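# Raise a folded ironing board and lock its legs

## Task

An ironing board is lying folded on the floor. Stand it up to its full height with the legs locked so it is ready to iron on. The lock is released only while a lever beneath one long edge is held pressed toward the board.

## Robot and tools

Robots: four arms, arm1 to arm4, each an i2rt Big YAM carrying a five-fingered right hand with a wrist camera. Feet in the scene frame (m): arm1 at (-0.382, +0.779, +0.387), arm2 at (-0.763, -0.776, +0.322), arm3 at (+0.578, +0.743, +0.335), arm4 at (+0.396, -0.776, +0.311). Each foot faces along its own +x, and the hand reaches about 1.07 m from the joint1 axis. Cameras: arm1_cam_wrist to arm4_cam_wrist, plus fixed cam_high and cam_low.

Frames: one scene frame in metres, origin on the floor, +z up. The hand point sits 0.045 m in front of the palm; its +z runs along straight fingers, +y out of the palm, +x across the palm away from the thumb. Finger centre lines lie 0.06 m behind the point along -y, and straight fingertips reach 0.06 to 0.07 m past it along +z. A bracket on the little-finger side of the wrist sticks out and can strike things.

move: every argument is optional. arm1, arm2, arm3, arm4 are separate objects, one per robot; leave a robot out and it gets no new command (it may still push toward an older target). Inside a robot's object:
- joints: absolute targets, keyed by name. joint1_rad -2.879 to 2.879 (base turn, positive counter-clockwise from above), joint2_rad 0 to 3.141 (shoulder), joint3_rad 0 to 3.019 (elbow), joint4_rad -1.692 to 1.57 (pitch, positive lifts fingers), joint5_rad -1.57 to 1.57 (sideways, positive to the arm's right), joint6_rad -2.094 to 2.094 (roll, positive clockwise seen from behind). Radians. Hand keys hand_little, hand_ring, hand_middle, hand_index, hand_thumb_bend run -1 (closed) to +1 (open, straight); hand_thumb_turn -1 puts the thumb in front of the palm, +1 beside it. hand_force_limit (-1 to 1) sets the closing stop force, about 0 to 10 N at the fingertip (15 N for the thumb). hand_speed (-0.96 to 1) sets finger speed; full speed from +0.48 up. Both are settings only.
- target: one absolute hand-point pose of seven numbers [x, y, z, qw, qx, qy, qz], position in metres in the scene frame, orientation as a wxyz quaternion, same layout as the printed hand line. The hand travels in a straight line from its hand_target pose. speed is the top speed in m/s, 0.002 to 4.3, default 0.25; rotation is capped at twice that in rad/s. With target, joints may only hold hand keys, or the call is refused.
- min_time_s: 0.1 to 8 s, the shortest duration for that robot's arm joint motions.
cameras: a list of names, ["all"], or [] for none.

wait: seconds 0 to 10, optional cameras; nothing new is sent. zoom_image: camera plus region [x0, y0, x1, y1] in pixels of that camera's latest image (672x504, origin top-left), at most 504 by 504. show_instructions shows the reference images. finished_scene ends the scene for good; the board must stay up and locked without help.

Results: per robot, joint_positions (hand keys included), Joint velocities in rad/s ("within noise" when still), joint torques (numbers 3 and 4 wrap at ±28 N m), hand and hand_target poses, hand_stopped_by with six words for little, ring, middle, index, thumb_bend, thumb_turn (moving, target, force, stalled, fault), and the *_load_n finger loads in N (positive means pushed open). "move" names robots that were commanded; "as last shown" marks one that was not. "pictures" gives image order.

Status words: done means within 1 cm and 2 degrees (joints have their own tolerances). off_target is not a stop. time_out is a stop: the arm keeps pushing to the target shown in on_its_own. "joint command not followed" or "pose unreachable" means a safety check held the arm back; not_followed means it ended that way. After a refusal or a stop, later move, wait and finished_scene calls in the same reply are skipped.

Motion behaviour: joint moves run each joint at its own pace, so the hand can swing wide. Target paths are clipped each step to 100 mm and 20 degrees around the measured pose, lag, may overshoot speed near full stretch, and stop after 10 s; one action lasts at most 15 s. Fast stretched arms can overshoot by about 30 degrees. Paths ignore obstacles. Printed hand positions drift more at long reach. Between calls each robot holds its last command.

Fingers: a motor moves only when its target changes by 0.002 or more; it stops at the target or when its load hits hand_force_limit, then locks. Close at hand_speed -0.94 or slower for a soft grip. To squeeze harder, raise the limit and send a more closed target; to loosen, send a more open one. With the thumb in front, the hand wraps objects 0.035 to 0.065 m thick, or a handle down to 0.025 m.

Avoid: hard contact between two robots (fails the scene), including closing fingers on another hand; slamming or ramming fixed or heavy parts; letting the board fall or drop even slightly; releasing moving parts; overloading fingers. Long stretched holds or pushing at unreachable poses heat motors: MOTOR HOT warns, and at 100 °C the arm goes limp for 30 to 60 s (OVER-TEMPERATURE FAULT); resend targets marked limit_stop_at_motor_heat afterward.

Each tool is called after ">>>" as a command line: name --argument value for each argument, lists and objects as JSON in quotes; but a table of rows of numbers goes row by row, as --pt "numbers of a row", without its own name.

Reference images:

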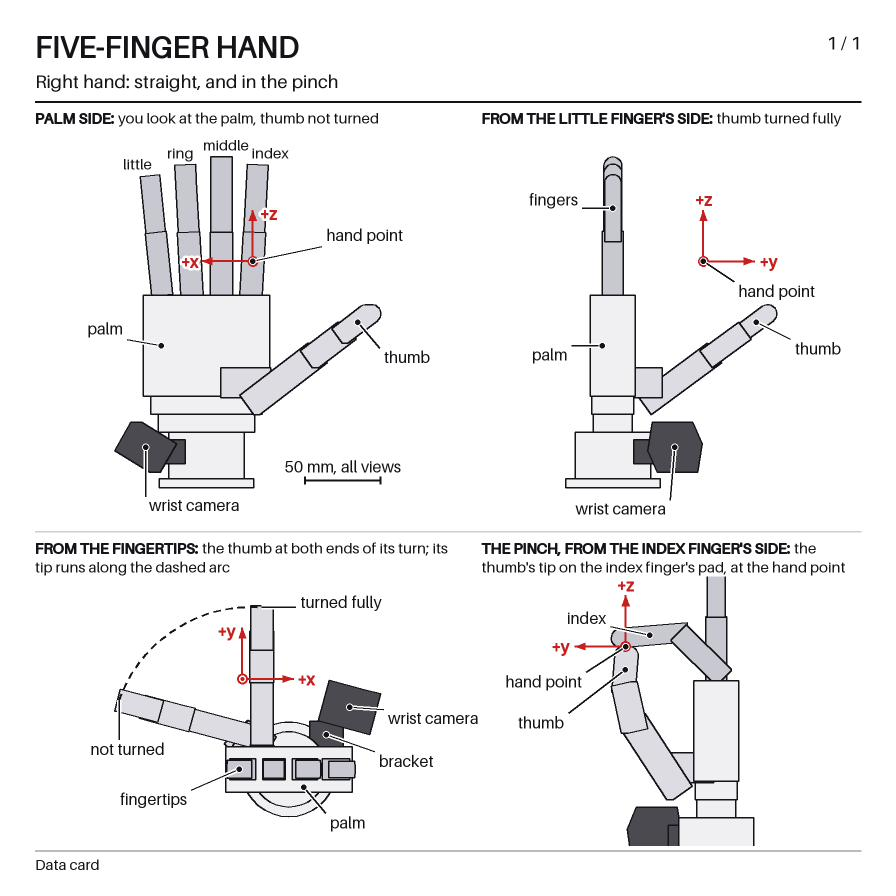

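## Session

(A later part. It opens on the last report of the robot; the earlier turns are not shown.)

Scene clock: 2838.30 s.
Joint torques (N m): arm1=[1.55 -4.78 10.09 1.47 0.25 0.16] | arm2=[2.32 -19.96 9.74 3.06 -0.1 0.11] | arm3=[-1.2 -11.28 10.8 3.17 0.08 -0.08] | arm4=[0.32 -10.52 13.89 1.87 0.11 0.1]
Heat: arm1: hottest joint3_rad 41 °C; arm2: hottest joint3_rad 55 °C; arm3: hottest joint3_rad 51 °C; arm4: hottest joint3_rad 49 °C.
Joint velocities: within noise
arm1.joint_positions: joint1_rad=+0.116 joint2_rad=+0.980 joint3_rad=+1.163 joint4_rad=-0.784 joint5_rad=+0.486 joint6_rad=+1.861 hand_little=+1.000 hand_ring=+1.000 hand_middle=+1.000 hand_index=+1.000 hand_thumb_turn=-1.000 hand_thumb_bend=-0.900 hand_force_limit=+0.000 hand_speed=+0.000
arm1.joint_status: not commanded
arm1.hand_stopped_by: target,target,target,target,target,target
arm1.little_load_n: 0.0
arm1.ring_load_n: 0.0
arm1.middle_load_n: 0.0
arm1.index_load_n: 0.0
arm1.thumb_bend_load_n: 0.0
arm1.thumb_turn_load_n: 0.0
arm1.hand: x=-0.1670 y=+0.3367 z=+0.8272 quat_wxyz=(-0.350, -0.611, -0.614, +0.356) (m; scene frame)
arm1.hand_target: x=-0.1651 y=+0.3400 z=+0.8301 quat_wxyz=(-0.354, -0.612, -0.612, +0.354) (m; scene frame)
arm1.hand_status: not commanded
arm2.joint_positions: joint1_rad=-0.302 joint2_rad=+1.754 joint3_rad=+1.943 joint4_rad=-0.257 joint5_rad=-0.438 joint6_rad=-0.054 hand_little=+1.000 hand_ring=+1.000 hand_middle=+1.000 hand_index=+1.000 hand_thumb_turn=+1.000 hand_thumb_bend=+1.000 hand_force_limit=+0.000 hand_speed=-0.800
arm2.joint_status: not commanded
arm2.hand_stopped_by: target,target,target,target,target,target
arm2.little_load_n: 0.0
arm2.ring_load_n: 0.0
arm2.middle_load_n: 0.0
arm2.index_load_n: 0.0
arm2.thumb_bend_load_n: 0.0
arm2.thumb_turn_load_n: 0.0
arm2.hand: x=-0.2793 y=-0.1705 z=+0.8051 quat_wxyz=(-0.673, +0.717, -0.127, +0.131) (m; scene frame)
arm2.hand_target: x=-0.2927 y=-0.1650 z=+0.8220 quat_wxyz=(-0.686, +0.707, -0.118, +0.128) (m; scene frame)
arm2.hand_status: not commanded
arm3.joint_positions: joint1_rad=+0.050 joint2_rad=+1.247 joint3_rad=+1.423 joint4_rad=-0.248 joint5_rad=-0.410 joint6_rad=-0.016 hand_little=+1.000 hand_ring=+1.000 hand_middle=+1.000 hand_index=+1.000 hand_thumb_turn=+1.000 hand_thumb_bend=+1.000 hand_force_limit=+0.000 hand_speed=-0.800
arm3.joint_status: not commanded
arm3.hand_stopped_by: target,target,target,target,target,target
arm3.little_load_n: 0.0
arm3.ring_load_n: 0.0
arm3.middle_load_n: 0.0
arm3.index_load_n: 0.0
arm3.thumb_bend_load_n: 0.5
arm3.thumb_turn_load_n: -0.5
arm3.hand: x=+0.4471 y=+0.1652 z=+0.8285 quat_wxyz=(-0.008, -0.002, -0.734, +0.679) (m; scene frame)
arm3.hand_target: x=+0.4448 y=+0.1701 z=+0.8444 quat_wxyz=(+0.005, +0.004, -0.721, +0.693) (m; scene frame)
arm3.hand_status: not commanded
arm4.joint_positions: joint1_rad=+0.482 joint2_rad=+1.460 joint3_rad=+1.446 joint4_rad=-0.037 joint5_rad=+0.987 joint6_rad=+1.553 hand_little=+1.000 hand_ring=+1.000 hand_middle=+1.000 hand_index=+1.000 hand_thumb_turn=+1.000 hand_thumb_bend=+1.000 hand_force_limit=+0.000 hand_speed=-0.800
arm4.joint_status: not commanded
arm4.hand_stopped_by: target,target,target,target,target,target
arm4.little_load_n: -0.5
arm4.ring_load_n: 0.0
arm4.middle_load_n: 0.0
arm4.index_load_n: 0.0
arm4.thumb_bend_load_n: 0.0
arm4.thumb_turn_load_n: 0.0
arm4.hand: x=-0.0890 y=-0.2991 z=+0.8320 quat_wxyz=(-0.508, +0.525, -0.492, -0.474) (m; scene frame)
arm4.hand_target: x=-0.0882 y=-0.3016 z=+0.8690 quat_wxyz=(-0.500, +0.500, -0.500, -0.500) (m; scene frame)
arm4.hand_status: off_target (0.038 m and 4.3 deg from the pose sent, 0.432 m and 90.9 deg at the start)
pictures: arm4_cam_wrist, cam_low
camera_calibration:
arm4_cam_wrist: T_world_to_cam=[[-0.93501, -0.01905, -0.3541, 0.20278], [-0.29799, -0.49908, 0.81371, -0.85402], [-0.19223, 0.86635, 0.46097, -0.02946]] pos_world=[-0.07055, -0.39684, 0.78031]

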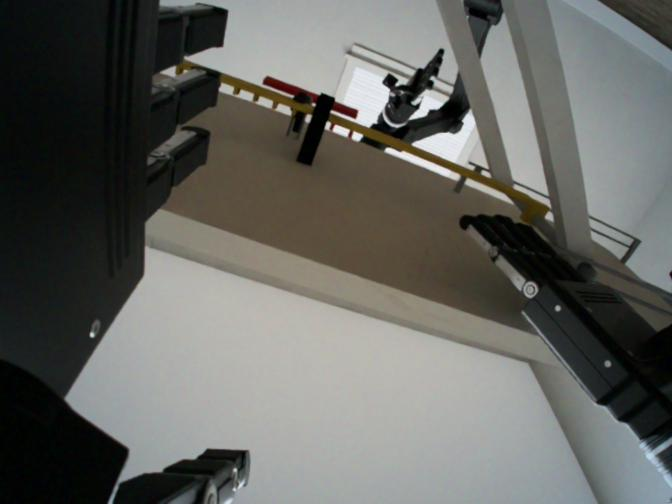

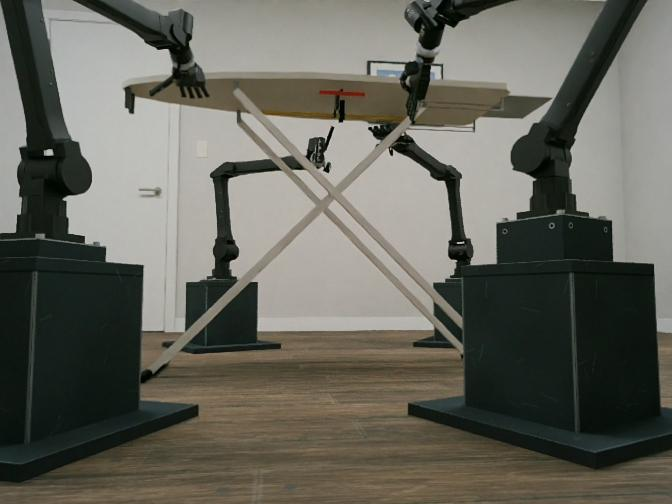

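>>> move --arm1 '{"joints": {"hand_thumb_bend": 1, "hand_thumb_turn": 1}, "target": [-0.06, 0.37, 0.75, 0, 0, 0.7071, -0.7071], "speed": 0.25}' --arm4 '{"target": [0.33, -0.30, 0.79, 0.669, -0.743, 0, 0], "speed": 0.25}' --cameras '["cam_high", "cam_low"]'

Scene clock: 2931.77 s.
Joint torques (N m): arm1=[1.61 -5.19 9.89 2.4 -0.06 -0.06] | arm2=[3.43 -20.13 9.94 3.12 -0.2 0.07] | arm3=[-1.2 -11.34 10.78 3.15 0.08 -0.08] | arm4=[-0.38 -5.07 9.72 1.77 -0.02 -0.2]
Heat: arm1: hottest joint3_rad 39 °C; arm2: hottest joint3_rad 55 °C; arm3: hottest joint3_rad 50 °C; arm4: hottest joint3_rad 52 °C.
move: arm1 done; arm4 done
Joint velocities: within noise
arm1.joint_positions: joint1_rad=+0.492 joint2_rad=+1.110 joint3_rad=+0.906 joint4_rad=+0.191 joint5_rad=+0.946 joint6_rad=+0.003 hand_little=+1.000 hand_ring=+1.000 hand_middle=+1.000 hand_index=+1.000 hand_thumb_turn=+1.000 hand_thumb_bend=+1.000 hand_force_limit=+0.000 hand_speed=+0.000
arm1.joint_status: all done
arm1.hand_stopped_by: target,target,target,target,target,target
arm1.little_load_n: 0.0
arm1.ring_load_n: 0.0
arm1.middle_load_n: 0.0
arm1.index_load_n: 0.0
arm1.thumb_bend_load_n: 0.0
arm1.thumb_turn_load_n: 0.0
arm1.hand: x=-0.0666 y=+0.3686 z=+0.7488 quat_wxyz=(+0.004, -0.005, -0.710, +0.704)
arm1.hand_target: x=-0.0600 y=+0.3701 z=+0.7500 quat_wxyz=(+0.000, +0.000, -0.707, +0.707)
arm1.hand_status: done (0.007 m and 0.8 deg from the pose sent, 0.136 m and 93.4 deg at the start)
arm2, arm3: as last shown
arm2.thumb_turn_load_n: -0.5
arm3.thumb_bend_load_n: 0.0
arm3.thumb_turn_load_n: 0.0
arm4.joint_positions: joint1_rad=-0.386 joint2_rad=+0.927 joint3_rad=+1.165 joint4_rad=-0.350 joint5_rad=+0.111 joint6_rad=+0.032 hand_little=+1.000 hand_ring=+1.000 hand_middle=+1.000 hand_index=+1.000 hand_thumb_turn=+1.000 hand_thumb_bend=+1.000 hand_force_limit=+0.000 hand_speed=-0.800
arm4.joint_status: not commanded
arm4.hand_stopped_by: target,target,target,target,target,target
arm4.little_load_n: 0.0
arm4.ring_load_n: 0.0
arm4.middle_load_n: 0.0
arm4.index_load_n: 0.0
arm4.thumb_bend_load_n: 0.0
arm4.thumb_turn_load_n: -0.5
arm4.hand: x=+0.3255 y=-0.2950 z=+0.7835 quat_wxyz=(-0.665, +0.747, -0.003, -0.006)
arm4.hand_target: x=+0.3299 y=-0.2999 z=+0.7898 quat_wxyz=(-0.669, +0.743, +0.000, +0.000)
arm4.hand_status: done (0.009 m and 1.0 deg from the pose sent, 0.421 m and 86.2 deg at the start)

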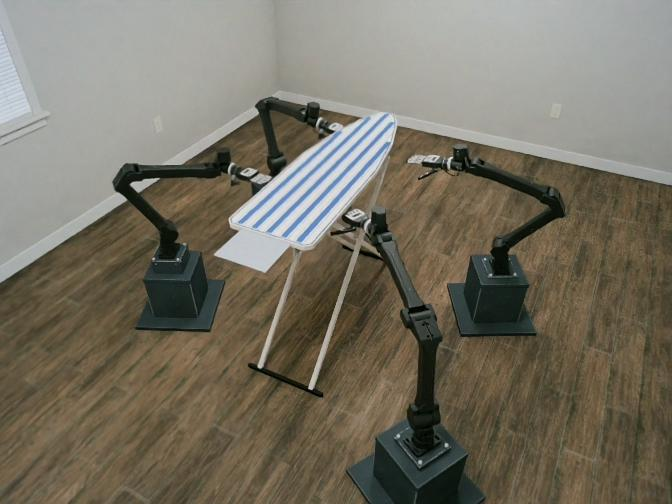

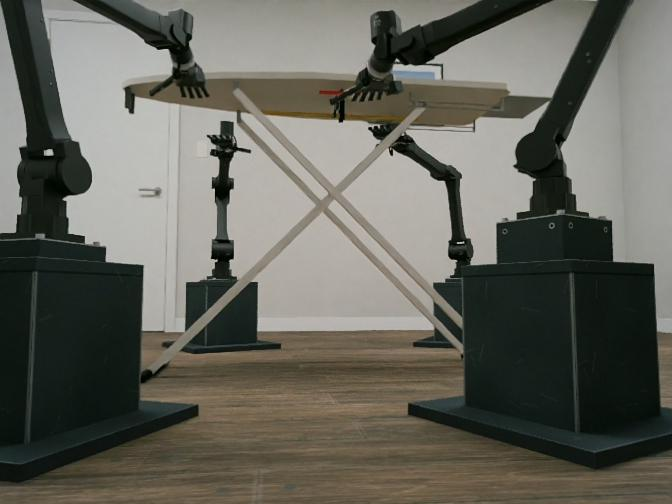

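>>> zoom_image --camera "cam_low" --region '[310, 75, 490, 150]'

>>> zoom_image --camera "cam_low" --region '[390, 85, 440, 130]'

Scaled by 2.800.

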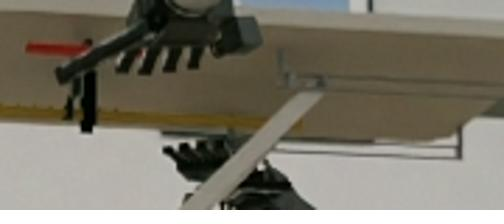

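Scaled by 10.080.

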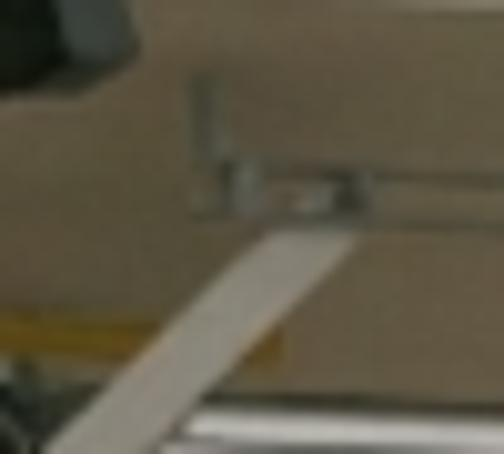

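>>> move --arm1 '{"target": [-0.04, 0.30, 0.75, 0, 0, 0.7071, -0.7071], "speed": 0.2}' --arm4 '{"target": [0.355, -0.155, 0.79, 0.669, -0.743, 0, 0], "speed": 0.15}' --cameras '["arm1_cam_wrist", "arm2_cam_wrist", "arm3_cam_wrist"]'

Scene clock: 2962.10 s.
Joint torques (N m): arm1=[0.09 -7.41 14.06 2.39 -0.04 -0.08] | arm2=[3.25 -20.37 9.87 3.18 -0.1 0.02] | arm3=[-1.26 -11.28 10.8 3.15 0.08 -0.08] | arm4=[-0.91 -8.7 14.17 2.7 -0.01 -0.19]
Heat: arm1: hottest joint3_rad 39 °C; arm2: hottest joint3_rad 55 °C; arm3: hottest joint3_rad 50 °C; arm4: hottest joint3_rad 48 °C.
move: arm1 off_target; arm4 off_target
Joint velocities: within noise
arm1.joint_positions: joint1_rad=+0.407 joint2_rad=+1.272 joint3_rad=+0.982 joint4_rad=+0.226 joint5_rad=+0.842 joint6_rad=+0.001 hand_little=+1.000 hand_ring=+1.000 hand_middle=+1.000 hand_index=+1.000 hand_thumb_turn=+1.000 hand_thumb_bend=+1.000 hand_force_limit=+0.000 hand_speed=+0.000
arm1.joint_status: not commanded
arm1.hand_stopped_by: target,target,target,target,target,target
arm1.little_load_n: 0.0
arm1.ring_load_n: 0.0
arm1.middle_load_n: 0.0
arm1.index_load_n: 0.0
arm1.thumb_bend_load_n: -0.5
arm1.thumb_turn_load_n: 0.0
arm1.hand: x=-0.0447 y=+0.3125 z=+0.7180 quat_wxyz=(+0.011, +0.016, -0.722, +0.692)
arm1.hand_target: x=-0.0413 y=+0.3017 z=+0.7498 quat_wxyz=(+0.000, +0.000, -0.707, +0.707)
arm1.hand_status: off_target (0.035 m and 3.3 deg from the pose sent, 0.074 m and 0.8 deg at the start)
arm2, arm3: as last shown
arm2.index_load_n: -0.5
arm2.thumb_turn_load_n: 0.0
arm4.joint_positions: joint1_rad=-0.477 joint2_rad=+1.278 joint3_rad=+1.365 joint4_rad=-0.264 joint5_rad=+0.017 joint6_rad=+0.022 hand_little=+1.000 hand_ring=+1.000 hand_middle=+1.000 hand_index=+1.000 hand_thumb_turn=+1.000 hand_thumb_bend=+1.000 hand_force_limit=+0.000 hand_speed=-0.800
arm4.joint_status: not commanded
arm4.hand_stopped_by: target,target,target,target,target,target
arm4.little_load_n: 0.0
arm4.ring_load_n: 0.0
arm4.middle_load_n: 0.0
arm4.index_load_n: 0.0
arm4.thumb_bend_load_n: 0.0
arm4.thumb_turn_load_n: 0.0
arm4.hand: x=+0.3480 y=-0.1616 z=+0.7473 quat_wxyz=(-0.640, +0.769, -0.001, -0.007)
arm4.hand_target: x=+0.3549 y=-0.1577 z=+0.7895 quat_wxyz=(-0.669, +0.743, +0.000, +0.000)
arm4.hand_status: off_target (0.044 m and 4.6 deg from the pose sent, 0.143 m and 1.0 deg at the start)
arm1_cam_wrist: T_world_to_cam=[[-0.26176, 0.02718, -0.96475, 0.67363], [0.82418, 0.52644, -0.20878, 0.02669], [0.50221, -0.84978, -0.1602, 0.51901]] pos_world=[-0.10632, 0.40868, 0.73861]
arm2_cam_wrist: T_world_to_cam=[[0.2756, -0.152, -0.94918, 0.81612], [-0.94199, -0.23951, -0.23516, -0.12269], [-0.19159, 0.95892, -0.20919, 0.39758]] pos_world=[-0.26432, -0.28658, 0.82896]
arm3_cam_wrist: T_world_to_cam=[[-0.20132, 0.09829, -0.97458, 0.88], [0.83432, 0.53851, -0.11803, -0.36344], [0.51321, -0.83687, -0.19042, 0.18503]] pos_world=[0.38542, 0.26406, 0.84997]

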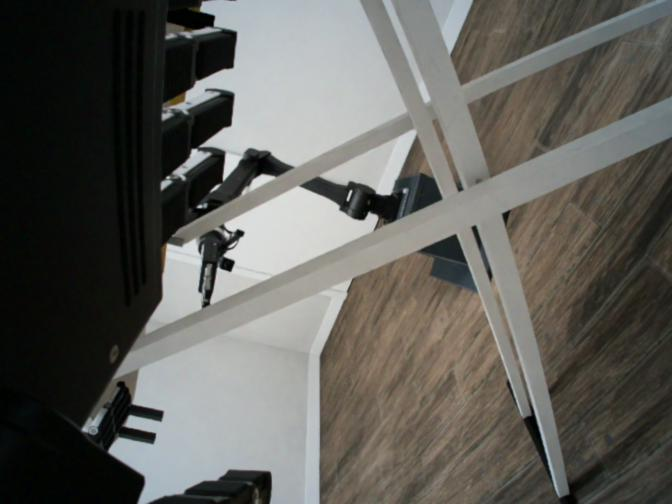

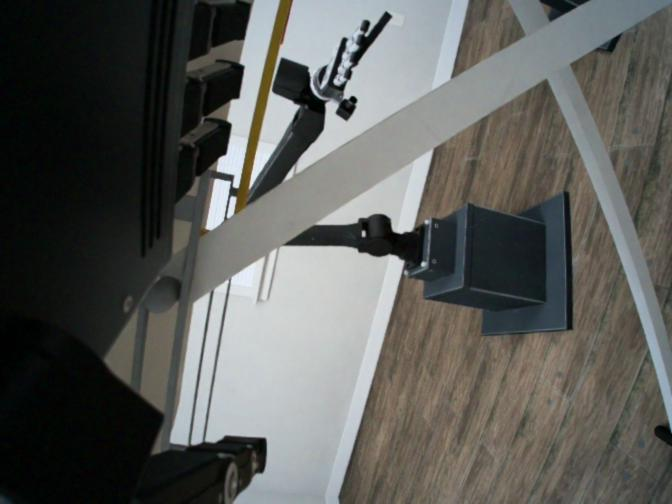

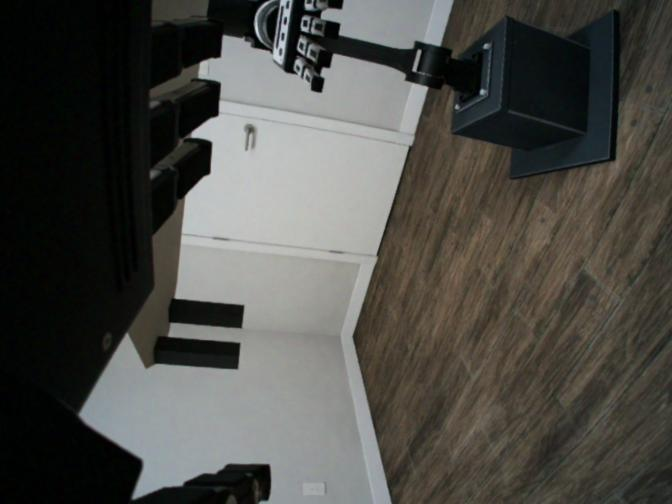

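>>> zoom_image --camera "arm2_cam_wrist" --region '[140, 150, 280, 320]'

Scaled by 2.965 from the camera's image (finer frame: 960x720).

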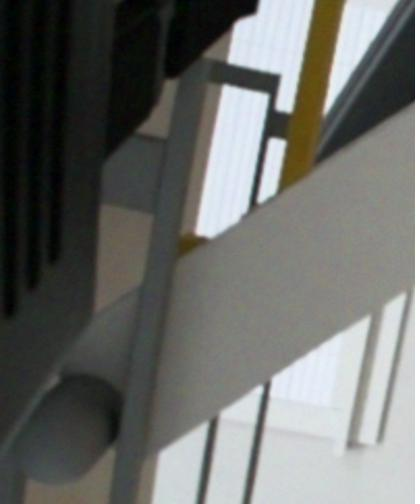

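>>> move --arm1 '{"joints": {"joint1_rad": 0.291, "joint2_rad": 1.44, "joint3_rad": 1.27, "joint4_rad": 0.23, "joint5_rad": 0.733, "joint6_rad": 0.003}, "min_time_s": 3}' --arm4 '{"joints": {"joint1_rad": -0.486, "joint2_rad": 1.27, "joint3_rad": 1.53, "joint4_rad": -0.27, "joint5_rad": 0.014, "joint6_rad": -0.018}, "min_time_s": 3}' --arm2 '{"joints": {"joint1_rad": -0.302, "joint2_rad": 1.72, "joint3_rad": 2.05, "joint4_rad": -0.29, "joint5_rad": -0.437, "joint6_rad": -0.089}, "min_time_s": 3}' --arm3 '{"joints": {"joint1_rad": 0.030, "joint2_rad": 1.235, "joint3_rad": 1.52, "joint4_rad": -0.27, "joint5_rad": -0.408, "joint6_rad": -0.006}, "min_time_s": 3}' --cameras '["cam_low", "cam_high", "arm1_cam_wrist", "arm2_cam_wrist"]'

>>> zoom_image --camera "cam_low" --region '[280, 70, 440, 140]'

Scene clock: 3019.90 s.
Joint torques (N m): arm1=[-0.03 -9.17 14.41 1.99 -0.11 0.05] | arm2=[1.73 -21.25 14.15 1.77 -0.16 -0.12] | arm3=[-2.14 -10.81 15.53 1.81 0.03 0.13] | arm4=[-0.97 -8.94 14.15 1.68 -0.04 -0.19]
Heat: arm1: hottest joint3_rad 43 °C; arm2: hottest joint3_rad 56 °C; arm3: hottest joint3_rad 51 °C; arm4: hottest joint3_rad 48 °C.
move: arm1 done; arm2 done; arm3 done; arm4 done
Joint velocities: within noise
arm1.joint_positions: joint1_rad=+0.302 joint2_rad=+1.429 joint3_rad=+1.215 joint4_rad=+0.226 joint5_rad=+0.736 joint6_rad=+0.001 hand_little=+1.000 hand_ring=+1.000 hand_middle=+1.000 hand_index=+1.000 hand_thumb_turn=+1.000 hand_thumb_bend=+1.000 hand_force_limit=+0.000 hand_speed=+0.000
arm1.joint_status: all done
arm1.hand_stopped_by: target,target,target,target,target,target
arm1.little_load_n: 0.0
arm1.ring_load_n: 0.0
arm1.middle_load_n: -0.5
arm1.index_load_n: 0.0
arm1.thumb_bend_load_n: 0.0
arm1.thumb_turn_load_n: 0.0
arm1.hand: x=-0.0258 y=+0.2286 z=+0.7664 quat_wxyz=(-0.010, -0.003, -0.704, +0.710)
arm1.hand_target: x=-0.0249 y=+0.2174 z=+0.7942 quat_wxyz=(-0.019, -0.018, -0.691, +0.722)
arm1.hand_status: not commanded
arm2.joint_positions: joint1_rad=-0.302 joint2_rad=+1.746 joint3_rad=+1.983 joint4_rad=-0.285 joint5_rad=-0.434 joint6_rad=-0.082 hand_little=+1.000 hand_ring=+1.000 hand_middle=+1.000 hand_index=+1.000 hand_thumb_turn=+1.000 hand_thumb_bend=+1.000 hand_force_limit=+0.000 hand_speed=-0.800
arm2.joint_status: all done
arm2.hand_stopped_by: target,target,target,target,target,target
arm2.little_load_n: 0.0
arm2.ring_load_n: 0.0
arm2.middle_load_n: 0.0
arm2.index_load_n: 0.0
arm2.thumb_bend_load_n: 0.0
arm2.thumb_turn_load_n: 0.0
arm2.hand: x=-0.2804 y=-0.1749 z=+0.8272 quat_wxyz=(-0.676, +0.713, -0.115, +0.146)
arm2.hand_target: x=-0.2898 y=-0.1849 z=+0.8859 quat_wxyz=(-0.700, +0.687, -0.095, +0.167)
arm2.hand_status: not commanded
arm3.joint_positions: joint1_rad=+0.046 joint2_rad=+1.247 joint3_rad=+1.463 joint4_rad=-0.261 joint5_rad=-0.410 joint6_rad=-0.016 hand_little=+1.000 hand_ring=+1.000 hand_middle=+1.000 hand_index=+1.000 hand_thumb_turn=+1.000 hand_thumb_bend=+1.000 hand_force_limit=+0.000 hand_speed=-0.800
arm3.joint_status: all done
arm3.hand_stopped_by: target,target,target,target,target,target
arm3.little_load_n: 0.0
arm3.ring_load_n: 0.0
arm3.middle_load_n: 0.0
arm3.index_load_n: 0.0
arm3.thumb_bend_load_n: 0.0
arm3.thumb_turn_load_n: 0.0
arm3.hand: x=+0.4454 y=+0.1663 z=+0.8501 quat_wxyz=(-0.003, +0.000, -0.725, +0.688)
arm3.hand_target: x=+0.4393 y=+0.1747 z=+0.8898 quat_wxyz=(+0.009, -0.001, -0.706, +0.708)
arm3.hand_status: not commanded
arm4.joint_positions: joint1_rad=-0.477 joint2_rad=+1.278 joint3_rad=+1.474 joint4_rad=-0.264 joint5_rad=+0.016 joint6_rad=-0.004 hand_little=+1.000 hand_ring=+1.000 hand_middle=+1.000 hand_index=+1.000 hand_thumb_turn=+1.000 hand_thumb_bend=+1.000 hand_force_limit=+0.000 hand_speed=-0.800
arm4.joint_status: all done
arm4.hand_stopped_by: target,target,target,target,target,target
arm4.little_load_n: 0.0
arm4.ring_load_n: 0.0
arm4.middle_load_n: 0.0
arm4.index_load_n: 0.0
arm4.thumb_bend_load_n: 0.0
arm4.thumb_turn_load_n: 0.0
arm4.hand: x=+0.3486 y=-0.1571 z=+0.8160 quat_wxyz=(-0.681, +0.733, +0.008, +0.000)
arm4.hand_target: x=+0.3545 y=-0.1611 z=+0.8544 quat_wxyz=(-0.701, +0.713, +0.010, +0.007)
arm4.hand_status: not commanded
pictures: arm1_cam_wrist, arm2_cam_wrist, cam_high, cam_low
arm1_cam_wrist: T_world_to_cam=[[-0.20661, -0.02324, -0.97815, 0.75082], [0.83488, 0.5171, -0.18863, 0.0524], [0.51019, -0.85561, -0.08744, 0.39172]] pos_world=[-0.08847, 0.32552, 0.77854]
arm2_cam_wrist: T_world_to_cam=[[0.31214, -0.15017, -0.93809, 0.8381], [-0.93273, -0.23608, -0.27256, -0.08548], [-0.18054, 0.96006, -0.21376, 0.41327]] pos_world=[-0.26672, -0.29108, 0.85126]

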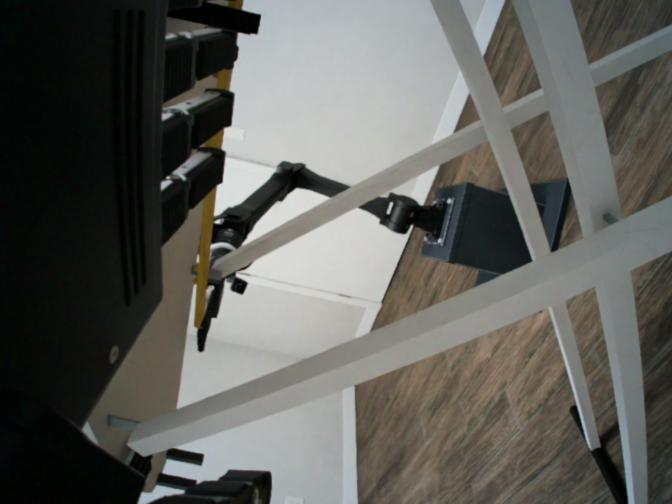

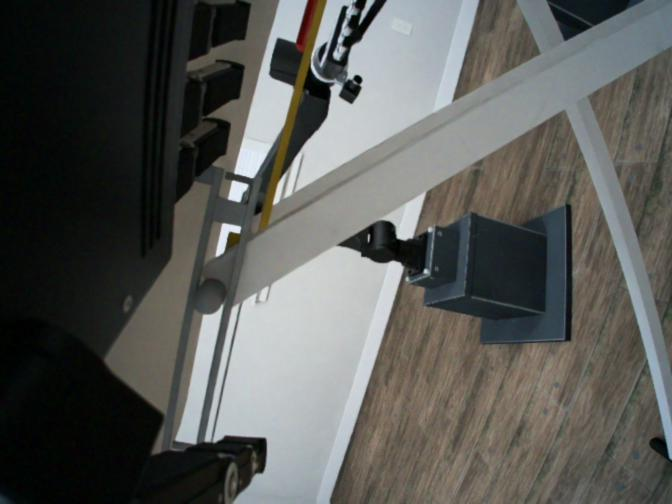

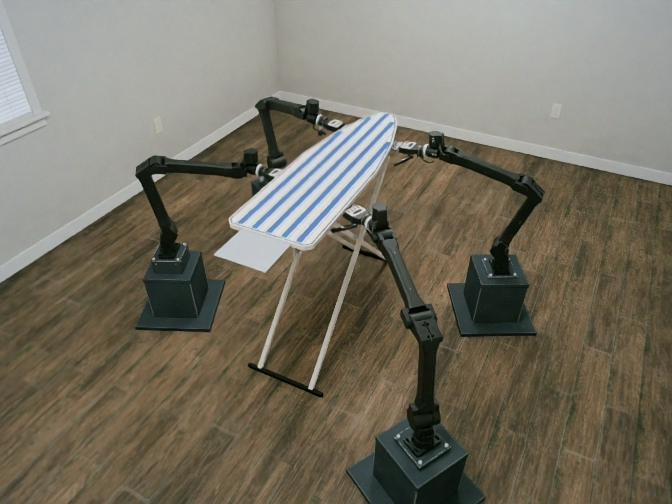

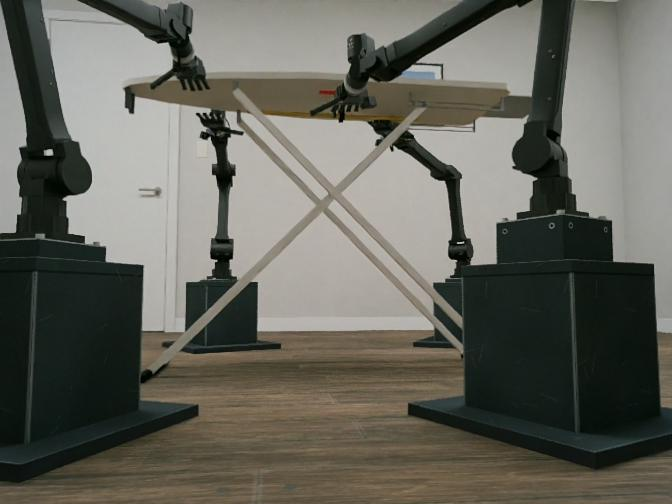

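Scaled by 3.150.

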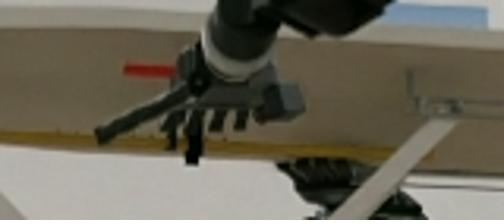

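>>> zoom_image --camera "arm2_cam_wrist" --region '[160, 150, 290, 330]'

>>> zoom_image --camera "arm2_cam_wrist" --region '[250, 0, 350, 110]'

Scaled by 2.800 from the camera's image (finer frame: 960x720).

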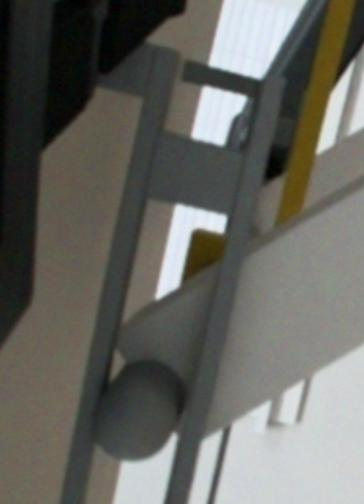

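Scaled by 4.582 from the camera's image (finer frame: 960x720).

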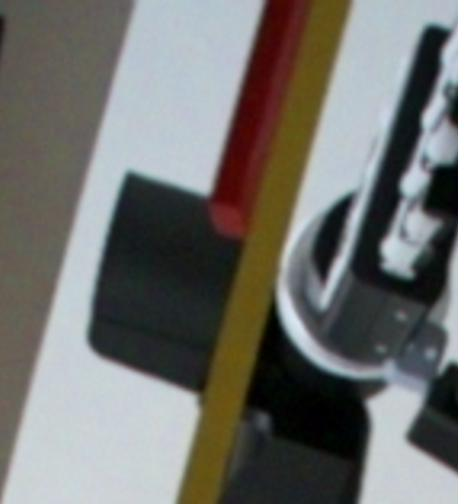

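>>> move --arm2 '{"joints": {"joint1_rad": -0.302, "joint2_rad": 1.70, "joint3_rad": 2.238, "joint4_rad": -0.363, "joint5_rad": -0.437, "joint6_rad": -0.089}, "min_time_s": 4}' --arm3 '{"joints": {"joint1_rad": 0.030, "joint2_rad": 1.221, "joint3_rad": 1.664, "joint4_rad": -0.308, "joint5_rad": -0.408, "joint6_rad": -0.006}, "min_time_s": 4}' --arm4 '{"joints": {"joint1_rad": -0.486, "joint2_rad": 1.242, "joint3_rad": 1.717, "joint4_rad": -0.322, "joint5_rad": 0.014, "joint6_rad": -0.018}, "min_time_s": 4}' --cameras '["cam_low", "arm2_cam_wrist"]'

>>> zoom_image --camera "arm2_cam_wrist" --region '[160, 130, 290, 330]'

>>> zoom_image --camera "cam_low" --region '[280, 60, 440, 130]'

Scene clock: 3086.80 s.
Joint torques (N m): arm1=[-0.09 -9.29 14.42 1.94 -0.11 0.05] | arm2=[1.32 -24.59 17.21 4.11 0.03 0.36] | arm3=[-2.08 -12.22 20.23 4.26 0.01 -0.03] | arm4=[-0.73 -11.93 18.52 4.31 -0.01 0.11]
Heat: arm1: hottest joint3_rad 50 °C; arm2: hottest joint3_rad 73 °C; arm3: hottest joint3_rad 64 °C; arm4: hottest joint3_rad 57 °C.
move: arm2 time_out; arm3 time_out; arm4 time_out
Joint velocities: within noise
arm1: as last shown
arm1.middle_load_n: 0.0
arm1.thumb_turn_load_n: -0.5
arm2.joint_positions: joint1_rad=-0.302 joint2_rad=+1.773 joint3_rad=+2.078 joint4_rad=-0.407 joint5_rad=-0.438 joint6_rad=-0.127 hand_little=+1.000 hand_ring=+1.000 hand_middle=+1.000 hand_index=+1.000 hand_thumb_turn=+1.000 hand_thumb_bend=+1.000 hand_force_limit=+0.000 hand_speed=-0.800
arm2.joint_status: joint3_rad time_out (moved +0.096 of +0.255); joint6_rad time_out (moved -0.045 of -0.007); the others done
arm2.hand_stopped_by: target,target,target,target,target,target
arm2.little_load_n: 0.0
arm2.ring_load_n: 0.0
arm2.middle_load_n: -0.5
arm2.index_load_n: -0.5
arm2.thumb_bend_load_n: 0.0
arm2.thumb_turn_load_n: -0.5
arm2.on_its_own: joint3_rad reads +2.078 and still pushes toward +2.191 since a time_out; joint6_rad reads -0.127 and still pushes toward -0.089 since a time_out
arm2.hand: x=-0.2797 y=-0.1770 z=+0.8349 quat_wxyz=(-0.658, +0.731, -0.108, +0.147)
arm2.hand_target: x=-0.3095 y=-0.2046 z=+0.9660 quat_wxyz=(-0.724, +0.660, -0.078, +0.185)
arm2.hand_status: not commanded
arm3.joint_positions: joint1_rad=+0.046 joint2_rad=+1.250 joint3_rad=+1.524 joint4_rad=-0.359 joint5_rad=-0.410 joint6_rad=+0.000 hand_little=+1.000 hand_ring=+1.000 hand_middle=+1.000 hand_index=+1.000 hand_thumb_turn=+1.000 hand_thumb_bend=+1.000 hand_force_limit=+0.000 hand_speed=-0.800
arm3.joint_status: joint3_rad time_out (moved +0.061 of +0.201); the others done
arm3.hand_stopped_by: target,target,target,target,target,target
arm3.little_load_n: -2.0
arm3.ring_load_n: -2.0
arm3.middle_load_n: -1.0
arm3.index_load_n: 0.0
arm3.thumb_bend_load_n: 0.0
arm3.thumb_turn_load_n: 0.0
arm3.on_its_own: joint3_rad reads +1.524 and still pushes toward +1.637 since a time_out
arm3.hand: x=+0.4491 y=+0.1730 z=+0.8631 quat_wxyz=(-0.014, -0.011, -0.738, +0.675)
arm3.hand_target: x=+0.4467 y=+0.1905 z=+0.9583 quat_wxyz=(+0.022, +0.012, -0.676, +0.737)
arm3.hand_status: not commanded
arm4.joint_positions: joint1_rad=-0.477 joint2_rad=+1.292 joint3_rad=+1.576 joint4_rad=-0.378 joint5_rad=+0.016 joint6_rad=-0.036 hand_little=+1.000 hand_ring=+1.000 hand_middle=+1.000 hand_index=+1.000 hand_thumb_turn=+1.000 hand_thumb_bend=+1.000 hand_force_limit=+0.000 hand_speed=-0.800
arm4.joint_status: joint3_rad time_out (moved +0.101 of +0.243); joint4_rad time_out (moved -0.115 of -0.058); the others done
arm4.hand_stopped_by: target,target,target,target,target,target
arm4.little_load_n: 0.0
arm4.ring_load_n: 0.0
arm4.middle_load_n: 0.0
arm4.index_load_n: -3.5
arm4.thumb_bend_load_n: 0.0
arm4.thumb_turn_load_n: 0.0
arm4.on_its_own: joint3_rad reads +1.576 and still pushes toward +1.688 since a time_out; joint4_rad reads -0.378 and still pushes toward -0.322 since a time_out
arm4.hand: x=+0.3506 y=-0.1621 z=+0.8413 quat_wxyz=(-0.671, +0.741, +0.020, +0.011)
arm4.hand_target: x=+0.3544 y=-0.1895 z=+0.9561 quat_wxyz=(-0.748, +0.664, +0.009, +0.007)
arm4.hand_status: not commanded
pictures: arm2_cam_wrist, cam_low
arm2_cam_wrist: T_world_to_cam=[[0.31581, -0.19726, -0.92809, 0.82921], [-0.93016, -0.25739, -0.26181, -0.09522], [-0.18724, 0.94596, -0.26477, 0.45525]] pos_world=[-0.2652, -0.29158, 0.86519]

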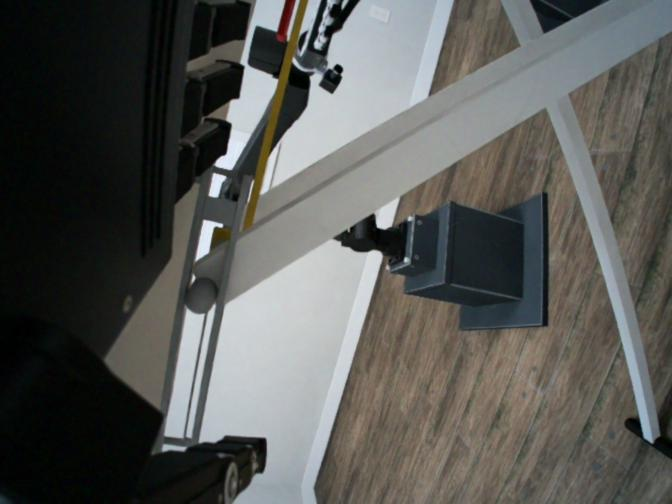

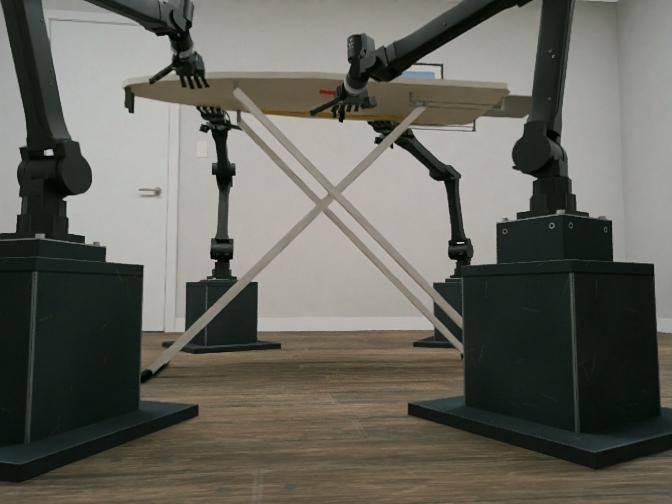

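Scaled by 2.520 from the camera's image (finer frame: 960x720).

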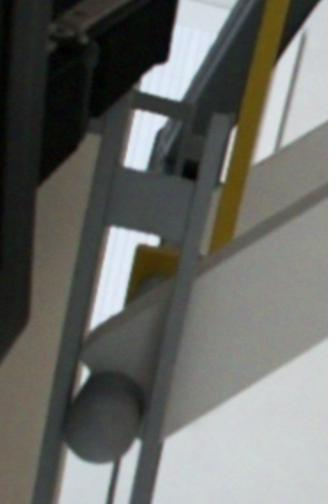

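Scaled by 3.150.

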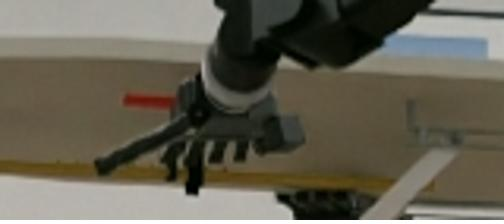

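>>> move --arm2 '{"joints": {"joint2_rad": 1.70, "joint3_rad": 2.26, "joint4_rad": -0.363, "joint6_rad": -0.089}, "min_time_s": 2}' --arm3 '{"joints": {"joint2_rad": 1.221, "joint3_rad": 1.71, "joint4_rad": -0.308}, "min_time_s": 2}' --arm4 '{"joints": {"joint2_rad": 1.242, "joint3_rad": 1.78, "joint4_rad": -0.322}, "min_time_s": 2}' --cameras '["cam_low", "arm2_cam_wrist"]'

Scene clock: 3132.30 s.
Joint torques (N m): arm1=[-0.09 -9.29 14.45 1.98 -0.1 0.05] | arm2=[1.49 -26.7 17.33 4.08 0.19 0.37] | arm3=[-2.08 -12.69 20.21 5.27 0.01 -0.05] | arm4=[-0.73 -12.75 18.47 5.6 0.16 0.19]
Heat: arm1: hottest joint3_rad 51 °C; arm2: hottest joint3_rad 86 °C; arm3: hottest joint3_rad 79 °C; arm4: hottest joint3_rad 68 °C. Fold robot arm2 in close to its base, or ease its load, before you think long.
move: arm2 time_out; arm3 time_out; arm4 time_out
MOTOR HOT: the motor of arm2's joint3_rad now reports 86 °C; the controller stops that arm at 100 °C. To cool a motor, set the load down, stop pushing, or move to a pose that needs little force.
Joint velocities: within noise
arm1: as last shown
arm1.index_load_n: -0.5
arm2.joint_positions: joint1_rad=-0.302 joint2_rad=+1.783 joint3_rad=+2.097 joint4_rad=-0.407 joint5_rad=-0.441 joint6_rad=-0.127 hand_little=+1.000 hand_ring=+1.000 hand_middle=+1.000 hand_index=+1.000 hand_thumb_turn=+1.000 hand_thumb_bend=+1.000 hand_force_limit=+0.000 hand_speed=-0.800
arm2.joint_status: joint3_rad time_out (moved +0.018 of +0.182); joint6_rad time_out (moved +0.000 of +0.038); the others done
arm2.hand_stopped_by: target,target,target,target,target,target
arm2.little_load_n: 0.0
arm2.ring_load_n: 0.0
arm2.middle_load_n: 0.0
arm2.index_load_n: -0.5
arm2.thumb_bend_load_n: 0.5
arm2.thumb_turn_load_n: 0.0
arm2.on_its_own: joint3_rad reads +2.097 and still pushes toward +2.209 since a time_out; joint6_rad reads -0.127 and still pushes toward -0.089 since a time_out
arm2.hand: x=-0.2779 y=-0.1747 z=+0.8388 quat_wxyz=(-0.660, +0.729, -0.105, +0.148)
arm2.hand_target: x=-0.3114 y=-0.2066 z=+0.9767 quat_wxyz=(-0.728, +0.654, -0.074, +0.190)
arm2.hand_status: not commanded
arm3.joint_positions: joint1_rad=+0.046 joint2_rad=+1.254 joint3_rad=+1.542 joint4_rad=-0.383 joint5_rad=-0.410 joint6_rad=+0.002 hand_little=+1.000 hand_ring=+1.000 hand_middle=+1.000 hand_index=+1.000 hand_thumb_turn=+1.000 hand_thumb_bend=+1.000 hand_force_limit=+0.000 hand_speed=-0.800
arm3.joint_status: joint3_rad time_out (moved +0.018 of +0.186); joint4_rad time_out (moved -0.024 of +0.051); the others done
arm3.hand_stopped_by: target,target,target,target,target,target
arm3.little_load_n: -2.5
arm3.ring_load_n: -2.5
arm3.middle_load_n: -1.0
arm3.index_load_n: -0.5
arm3.thumb_bend_load_n: 0.0
arm3.thumb_turn_load_n: -0.5
arm3.on_its_own: joint3_rad reads +1.542 and still pushes toward +1.655 since a time_out; joint4_rad reads -0.383 and still pushes toward -0.308 since a time_out
arm3.hand: x=+0.4495 y=+0.1736 z=+0.8661 quat_wxyz=(-0.016, -0.013, -0.741, +0.671)
arm3.hand_target: x=+0.4477 y=+0.1924 z=+0.9692 quat_wxyz=(+0.024, +0.014, -0.669, +0.743)
arm3.hand_status: not commanded
arm4.joint_positions: joint1_rad=-0.477 joint2_rad=+1.300 joint3_rad=+1.605 joint4_rad=-0.410 joint5_rad=+0.011 joint6_rad=-0.046 hand_little=+1.000 hand_ring=+1.000 hand_middle=+1.000 hand_index=+1.000 hand_thumb_turn=+1.000 hand_thumb_bend=+1.000 hand_force_limit=+0.000 hand_speed=-0.800
arm4.joint_status: joint3_rad time_out (moved +0.029 of +0.204); joint4_rad time_out (moved -0.031 of +0.056); the others done
arm4.hand_stopped_by: target,target,target,target,target,target
arm4.little_load_n: 0.0
arm4.ring_load_n: -1.0
arm4.middle_load_n: -0.5
arm4.index_load_n: -4.5
arm4.thumb_bend_load_n: 0.0
arm4.thumb_turn_load_n: 0.0
arm4.on_its_own: joint3_rad reads +1.605 and still pushes toward +1.717 since a time_out; joint4_rad reads -0.410 and still pushes toward -0.322 since a time_out
arm4.hand: x=+0.3502 y=-0.1624 z=+0.8462 quat_wxyz=(-0.667, +0.745, +0.026, +0.013)
arm4.hand_target: x=+0.3544 y=-0.1939 z=+0.9742 quat_wxyz=(-0.757, +0.653, +0.009, +0.007)
arm4.hand_status: not commanded
pictures: arm2_cam_wrist, cam_low
arm2_cam_wrist: T_world_to_cam=[[0.32235, -0.19069, -0.92721, 0.83496], [-0.92776, -0.25817, -0.26945, -0.08498], [-0.188, 0.94709, -0.26014, 0.4505]] pos_world=[-0.2633, -0.28938, 0.86848]

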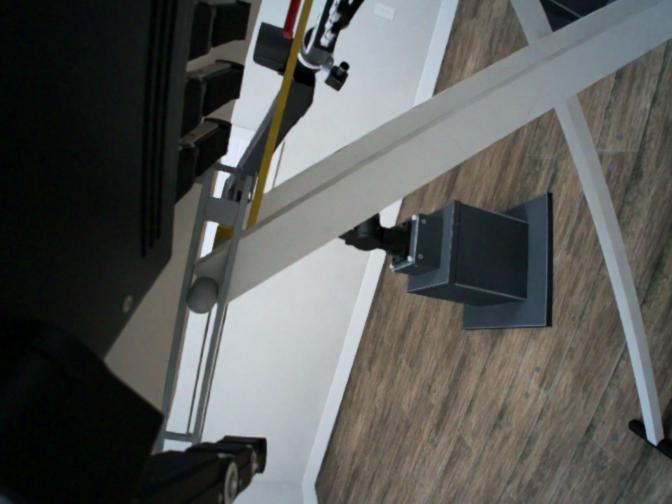

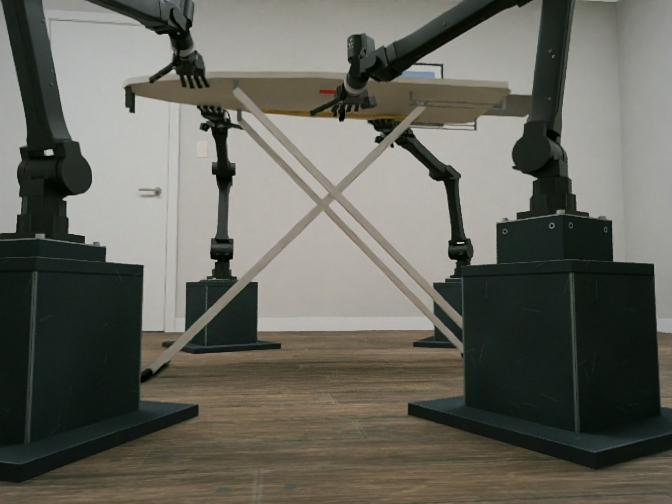

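>>> move --arm2 '{"joints": {"joint1_rad": -0.302, "joint2_rad": 1.72, "joint3_rad": 2.03, "joint4_rad": -0.29, "joint5_rad": -0.437, "joint6_rad": -0.089}, "min_time_s": 2}' --arm3 '{"joints": {"joint1_rad": 0.030, "joint2_rad": 1.235, "joint3_rad": 1.50, "joint4_rad": -0.27, "joint5_rad": -0.408, "joint6_rad": -0.006}, "min_time_s": 2}' --arm4 '{"joints": {"joint1_rad": -0.486, "joint2_rad": 1.27, "joint3_rad": 1.53, "joint4_rad": -0.27, "joint5_rad": 0.014, "joint6_rad": -0.018}, "min_time_s": 2}'

Scene clock: 3141.30 s.
Joint torques (N m): arm1=[-0.09 -9.23 14.42 1.96 -0.1 0.05] | arm2=[0.91 -22.65 10.59 3.79 -0.08 0.12] | arm3=[-2.14 -11.63 10.84 3.28 0.01 -0.05] | arm4=[-0.79 -9.93 9.77 2.89 0.06 0.07]
Heat: arm1: hottest joint3_rad 51 °C; arm2: hottest joint3_rad 84 °C; arm3: hottest joint3_rad 79 °C; arm4: hottest joint3_rad 67 °C. Fold robot arm2 in close to its base, or ease its load, before you think long.
move: arm2 done; arm3 done; arm4 done
MOTOR HOT: still on. The motor of arm2's joint3_rad now reports 84 °C.
Joint velocities: within noise
arm1: as last shown
arm1.thumb_turn_load_n: 0.0
arm2.joint_positions: joint1_rad=-0.302 joint2_rad=+1.760 joint3_rad=+2.014 joint4_rad=-0.324 joint5_rad=-0.436 joint6_rad=-0.105 hand_little=+1.000 hand_ring=+1.000 hand_middle=+1.000 hand_index=+1.000 hand_thumb_turn=+1.000 hand_thumb_bend=+1.000 hand_force_limit=+0.000 hand_speed=-0.800
arm2.joint_status: all done
arm2.hand_stopped_by: target,target,target,target,target,target
arm2.little_load_n: 0.0
arm2.ring_load_n: 0.0
arm2.middle_load_n: -0.5
arm2.index_load_n: 0.0
arm2.thumb_bend_load_n: 0.0
arm2.thumb_turn_load_n: 0.0
arm2.hand: x=-0.2784 y=-0.1743 z=+0.8263 quat_wxyz=(-0.668, +0.721, -0.110, +0.148)
arm2.hand_target: x=-0.2889 y=-0.1839 z=+0.8735 quat_wxyz=(-0.695, +0.694, -0.099, +0.162)
arm2.hand_status: not commanded
arm3.joint_positions: joint1_rad=+0.046 joint2_rad=+1.256 joint3_rad=+1.497 joint4_rad=-0.297 joint5_rad=-0.410 joint6_rad=+0.002 hand_little=+1.000 hand_ring=+1.000 hand_middle=+1.000 hand_index=+1.000 hand_thumb_turn=+1.000 hand_thumb_bend=+1.000 hand_force_limit=+0.000 hand_speed=-0.800
arm3.joint_status: all done
arm3.hand_stopped_by: target,target,target,target,target,target
arm3.little_load_n: 0.0
arm3.ring_load_n: 0.0
arm3.middle_load_n: 0.0
arm3.index_load_n: 0.0
arm3.thumb_bend_load_n: 0.0
arm3.thumb_turn_load_n: 0.0
arm3.hand: x=+0.4460 y=+0.1658 z=+0.8578 quat_wxyz=(-0.010, -0.008, -0.729, +0.685)
arm3.hand_target: x=+0.4390 y=+0.1740 z=+0.8774 quat_wxyz=(+0.006, -0.004, -0.713, +0.701)
arm3.hand_status: not commanded
arm4.joint_positions: joint1_rad=-0.477 joint2_rad=+1.291 joint3_rad=+1.527 joint4_rad=-0.293 joint5_rad=+0.013 joint6_rad=-0.032 hand_little=+1.000 hand_ring=+1.000 hand_middle=+1.000 hand_index=+1.000 hand_thumb_turn=+1.000 hand_thumb_bend=+1.000 hand_force_limit=+0.000 hand_speed=-0.800
arm4.joint_status: all done
arm4.hand_stopped_by: target,target,target,target,target,target
arm4.little_load_n: 0.0
arm4.ring_load_n: 0.0
arm4.middle_load_n: 0.0
arm4.index_load_n: 0.0
arm4.thumb_bend_load_n: 0.0
arm4.thumb_turn_load_n: 0.0
arm4.hand: x=+0.3496 y=-0.1546 z=+0.8335 quat_wxyz=(-0.684, +0.729, +0.019, +0.009)
arm4.hand_target: x=+0.3545 y=-0.1611 z=+0.8542 quat_wxyz=(-0.701, +0.713, +0.010, +0.007)
arm4.hand_status: not commanded
pictures: none

>>> wait --seconds 5 --cameras '["arm2_cam_wrist"]'

>>> zoom_image --camera "arm2_cam_wrist" --region '[160, 130, 290, 330]'

Scene clock: 3171.07 s.
Joint torques (N m): arm1=[-0.21 -9.29 14.42 2 -0.1 0.05] | arm2=[2.2 -22.3 10.71 3.73 -0.07 0.09] | arm3=[-2.08 -11.63 10.84 3.28 0 -0.05] | arm4=[-0.73 -9.93 9.83 2.85 0.06 0.07]
Heat: arm1: hottest joint3_rad 52 °C; arm2: hottest joint3_rad 67 °C; arm3: hottest joint3_rad 67 °C; arm4: hottest joint3_rad 54 °C.
MOTOR HOT: cleared for the motors of arm2.
Joint velocities: within noise
arm1.joint_positions: joint1_rad=+0.302 joint2_rad=+1.429 joint3_rad=+1.215 joint4_rad=+0.226 joint5_rad=+0.736 joint6_rad=+0.001 hand_little=+1.000 hand_ring=+1.000 hand_middle=+1.000 hand_index=+1.000 hand_thumb_turn=+1.000 hand_thumb_bend=+1.000 hand_force_limit=+0.000 hand_speed=+0.000
arm1.joint_status: not commanded
arm1.hand_stopped_by: target,target,target,target,target,target
arm1.little_load_n: 0.0
arm1.ring_load_n: 0.0
arm1.middle_load_n: 0.0
arm1.index_load_n: 0.0
arm1.thumb_bend_load_n: 0.0
arm1.thumb_turn_load_n: 0.0
arm1.hand: x=-0.0258 y=+0.2286 z=+0.7664 quat_wxyz=(-0.010, -0.003, -0.704, +0.710)
arm1.hand_target: x=-0.0249 y=+0.2174 z=+0.7942 quat_wxyz=(-0.019, -0.018, -0.691, +0.722)
arm1.hand_status: not commanded
arm2.joint_positions: joint1_rad=-0.302 joint2_rad=+1.760 joint3_rad=+2.014 joint4_rad=-0.324 joint5_rad=-0.436 joint6_rad=-0.105 hand_little=+1.000 hand_ring=+1.000 hand_middle=+1.000 hand_index=+1.000 hand_thumb_turn=+1.000 hand_thumb_bend=+1.000 hand_force_limit=+0.000 hand_speed=-0.800
arm2.joint_status: all done
arm2.hand_stopped_by: target,target,target,target,target,target
arm2.little_load_n: -0.5
arm2.ring_load_n: 0.0
arm2.middle_load_n: 0.0
arm2.index_load_n: -0.5
arm2.thumb_bend_load_n: 0.0
arm2.thumb_turn_load_n: 0.0
arm2.hand: x=-0.2784 y=-0.1743 z=+0.8263 quat_wxyz=(-0.668, +0.721, -0.110, +0.148)
arm2.hand_target: x=-0.2889 y=-0.1839 z=+0.8735 quat_wxyz=(-0.695, +0.694, -0.099, +0.162)
arm2.hand_status: not commanded
arm3.joint_positions: joint1_rad=+0.046 joint2_rad=+1.256 joint3_rad=+1.497 joint4_rad=-0.297 joint5_rad=-0.410 joint6_rad=+0.002 hand_little=+1.000 hand_ring=+1.000 hand_middle=+1.000 hand_index=+1.000 hand_thumb_turn=+1.000 hand_thumb_bend=+1.000 hand_force_limit=+0.000 hand_speed=-0.800
arm3.joint_status: all done
arm3.hand_stopped_by: target,target,target,target,target,target
arm3.little_load_n: 0.0
arm3.ring_load_n: 0.0
arm3.middle_load_n: 0.0
arm3.index_load_n: 0.0
arm3.thumb_bend_load_n: 0.0
arm3.thumb_turn_load_n: 0.0
arm3.hand: x=+0.4460 y=+0.1658 z=+0.8578 quat_wxyz=(-0.010, -0.008, -0.729, +0.685)
arm3.hand_target: x=+0.4390 y=+0.1740 z=+0.8774 quat_wxyz=(+0.006, -0.004, -0.713, +0.701)
arm3.hand_status: not commanded
arm4.joint_positions: joint1_rad=-0.477 joint2_rad=+1.291 joint3_rad=+1.527 joint4_rad=-0.293 joint5_rad=+0.013 joint6_rad=-0.032 hand_little=+1.000 hand_ring=+1.000 hand_middle=+1.000 hand_index=+1.000 hand_thumb_turn=+1.000 hand_thumb_bend=+1.000 hand_force_limit=+0.000 hand_speed=-0.800
arm4.joint_status: all done
arm4.hand_stopped_by: target,target,target,target,target,target
arm4.little_load_n: 0.0
arm4.ring_load_n: 0.0
arm4.middle_load_n: 0.0
arm4.index_load_n: 0.0
arm4.thumb_bend_load_n: 0.0
arm4.thumb_turn_load_n: -0.5
arm4.hand: x=+0.3496 y=-0.1546 z=+0.8335 quat_wxyz=(-0.684, +0.729, +0.019, +0.009)
arm4.hand_target: x=+0.3545 y=-0.1611 z=+0.8542 quat_wxyz=(-0.701, +0.713, +0.010, +0.007)
arm4.hand_status: not commanded
wait: 5.00 s; at rest from the start
arm2_cam_wrist: T_world_to_cam=[[0.31816, -0.17048, -0.93258, 0.83042], [-0.93026, -0.24572, -0.27245, -0.08472], [-0.18271, 0.95423, -0.23677, 0.43023]] pos_world=[-0.26441, -0.28978, 0.85322]

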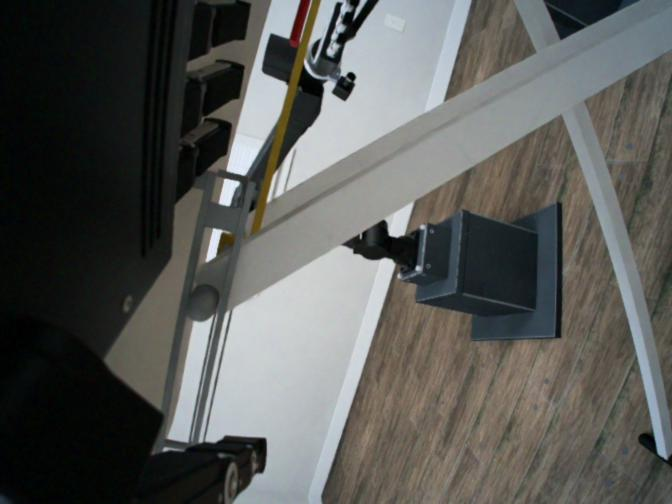

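Scaled by 2.520 from the camera's image (finer frame: 960x720).

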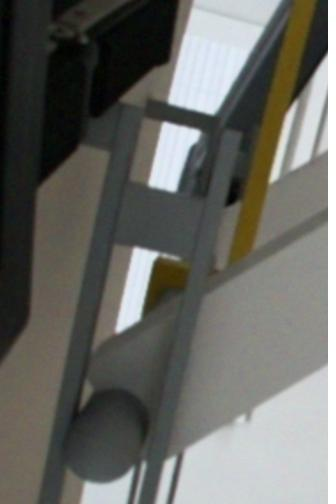

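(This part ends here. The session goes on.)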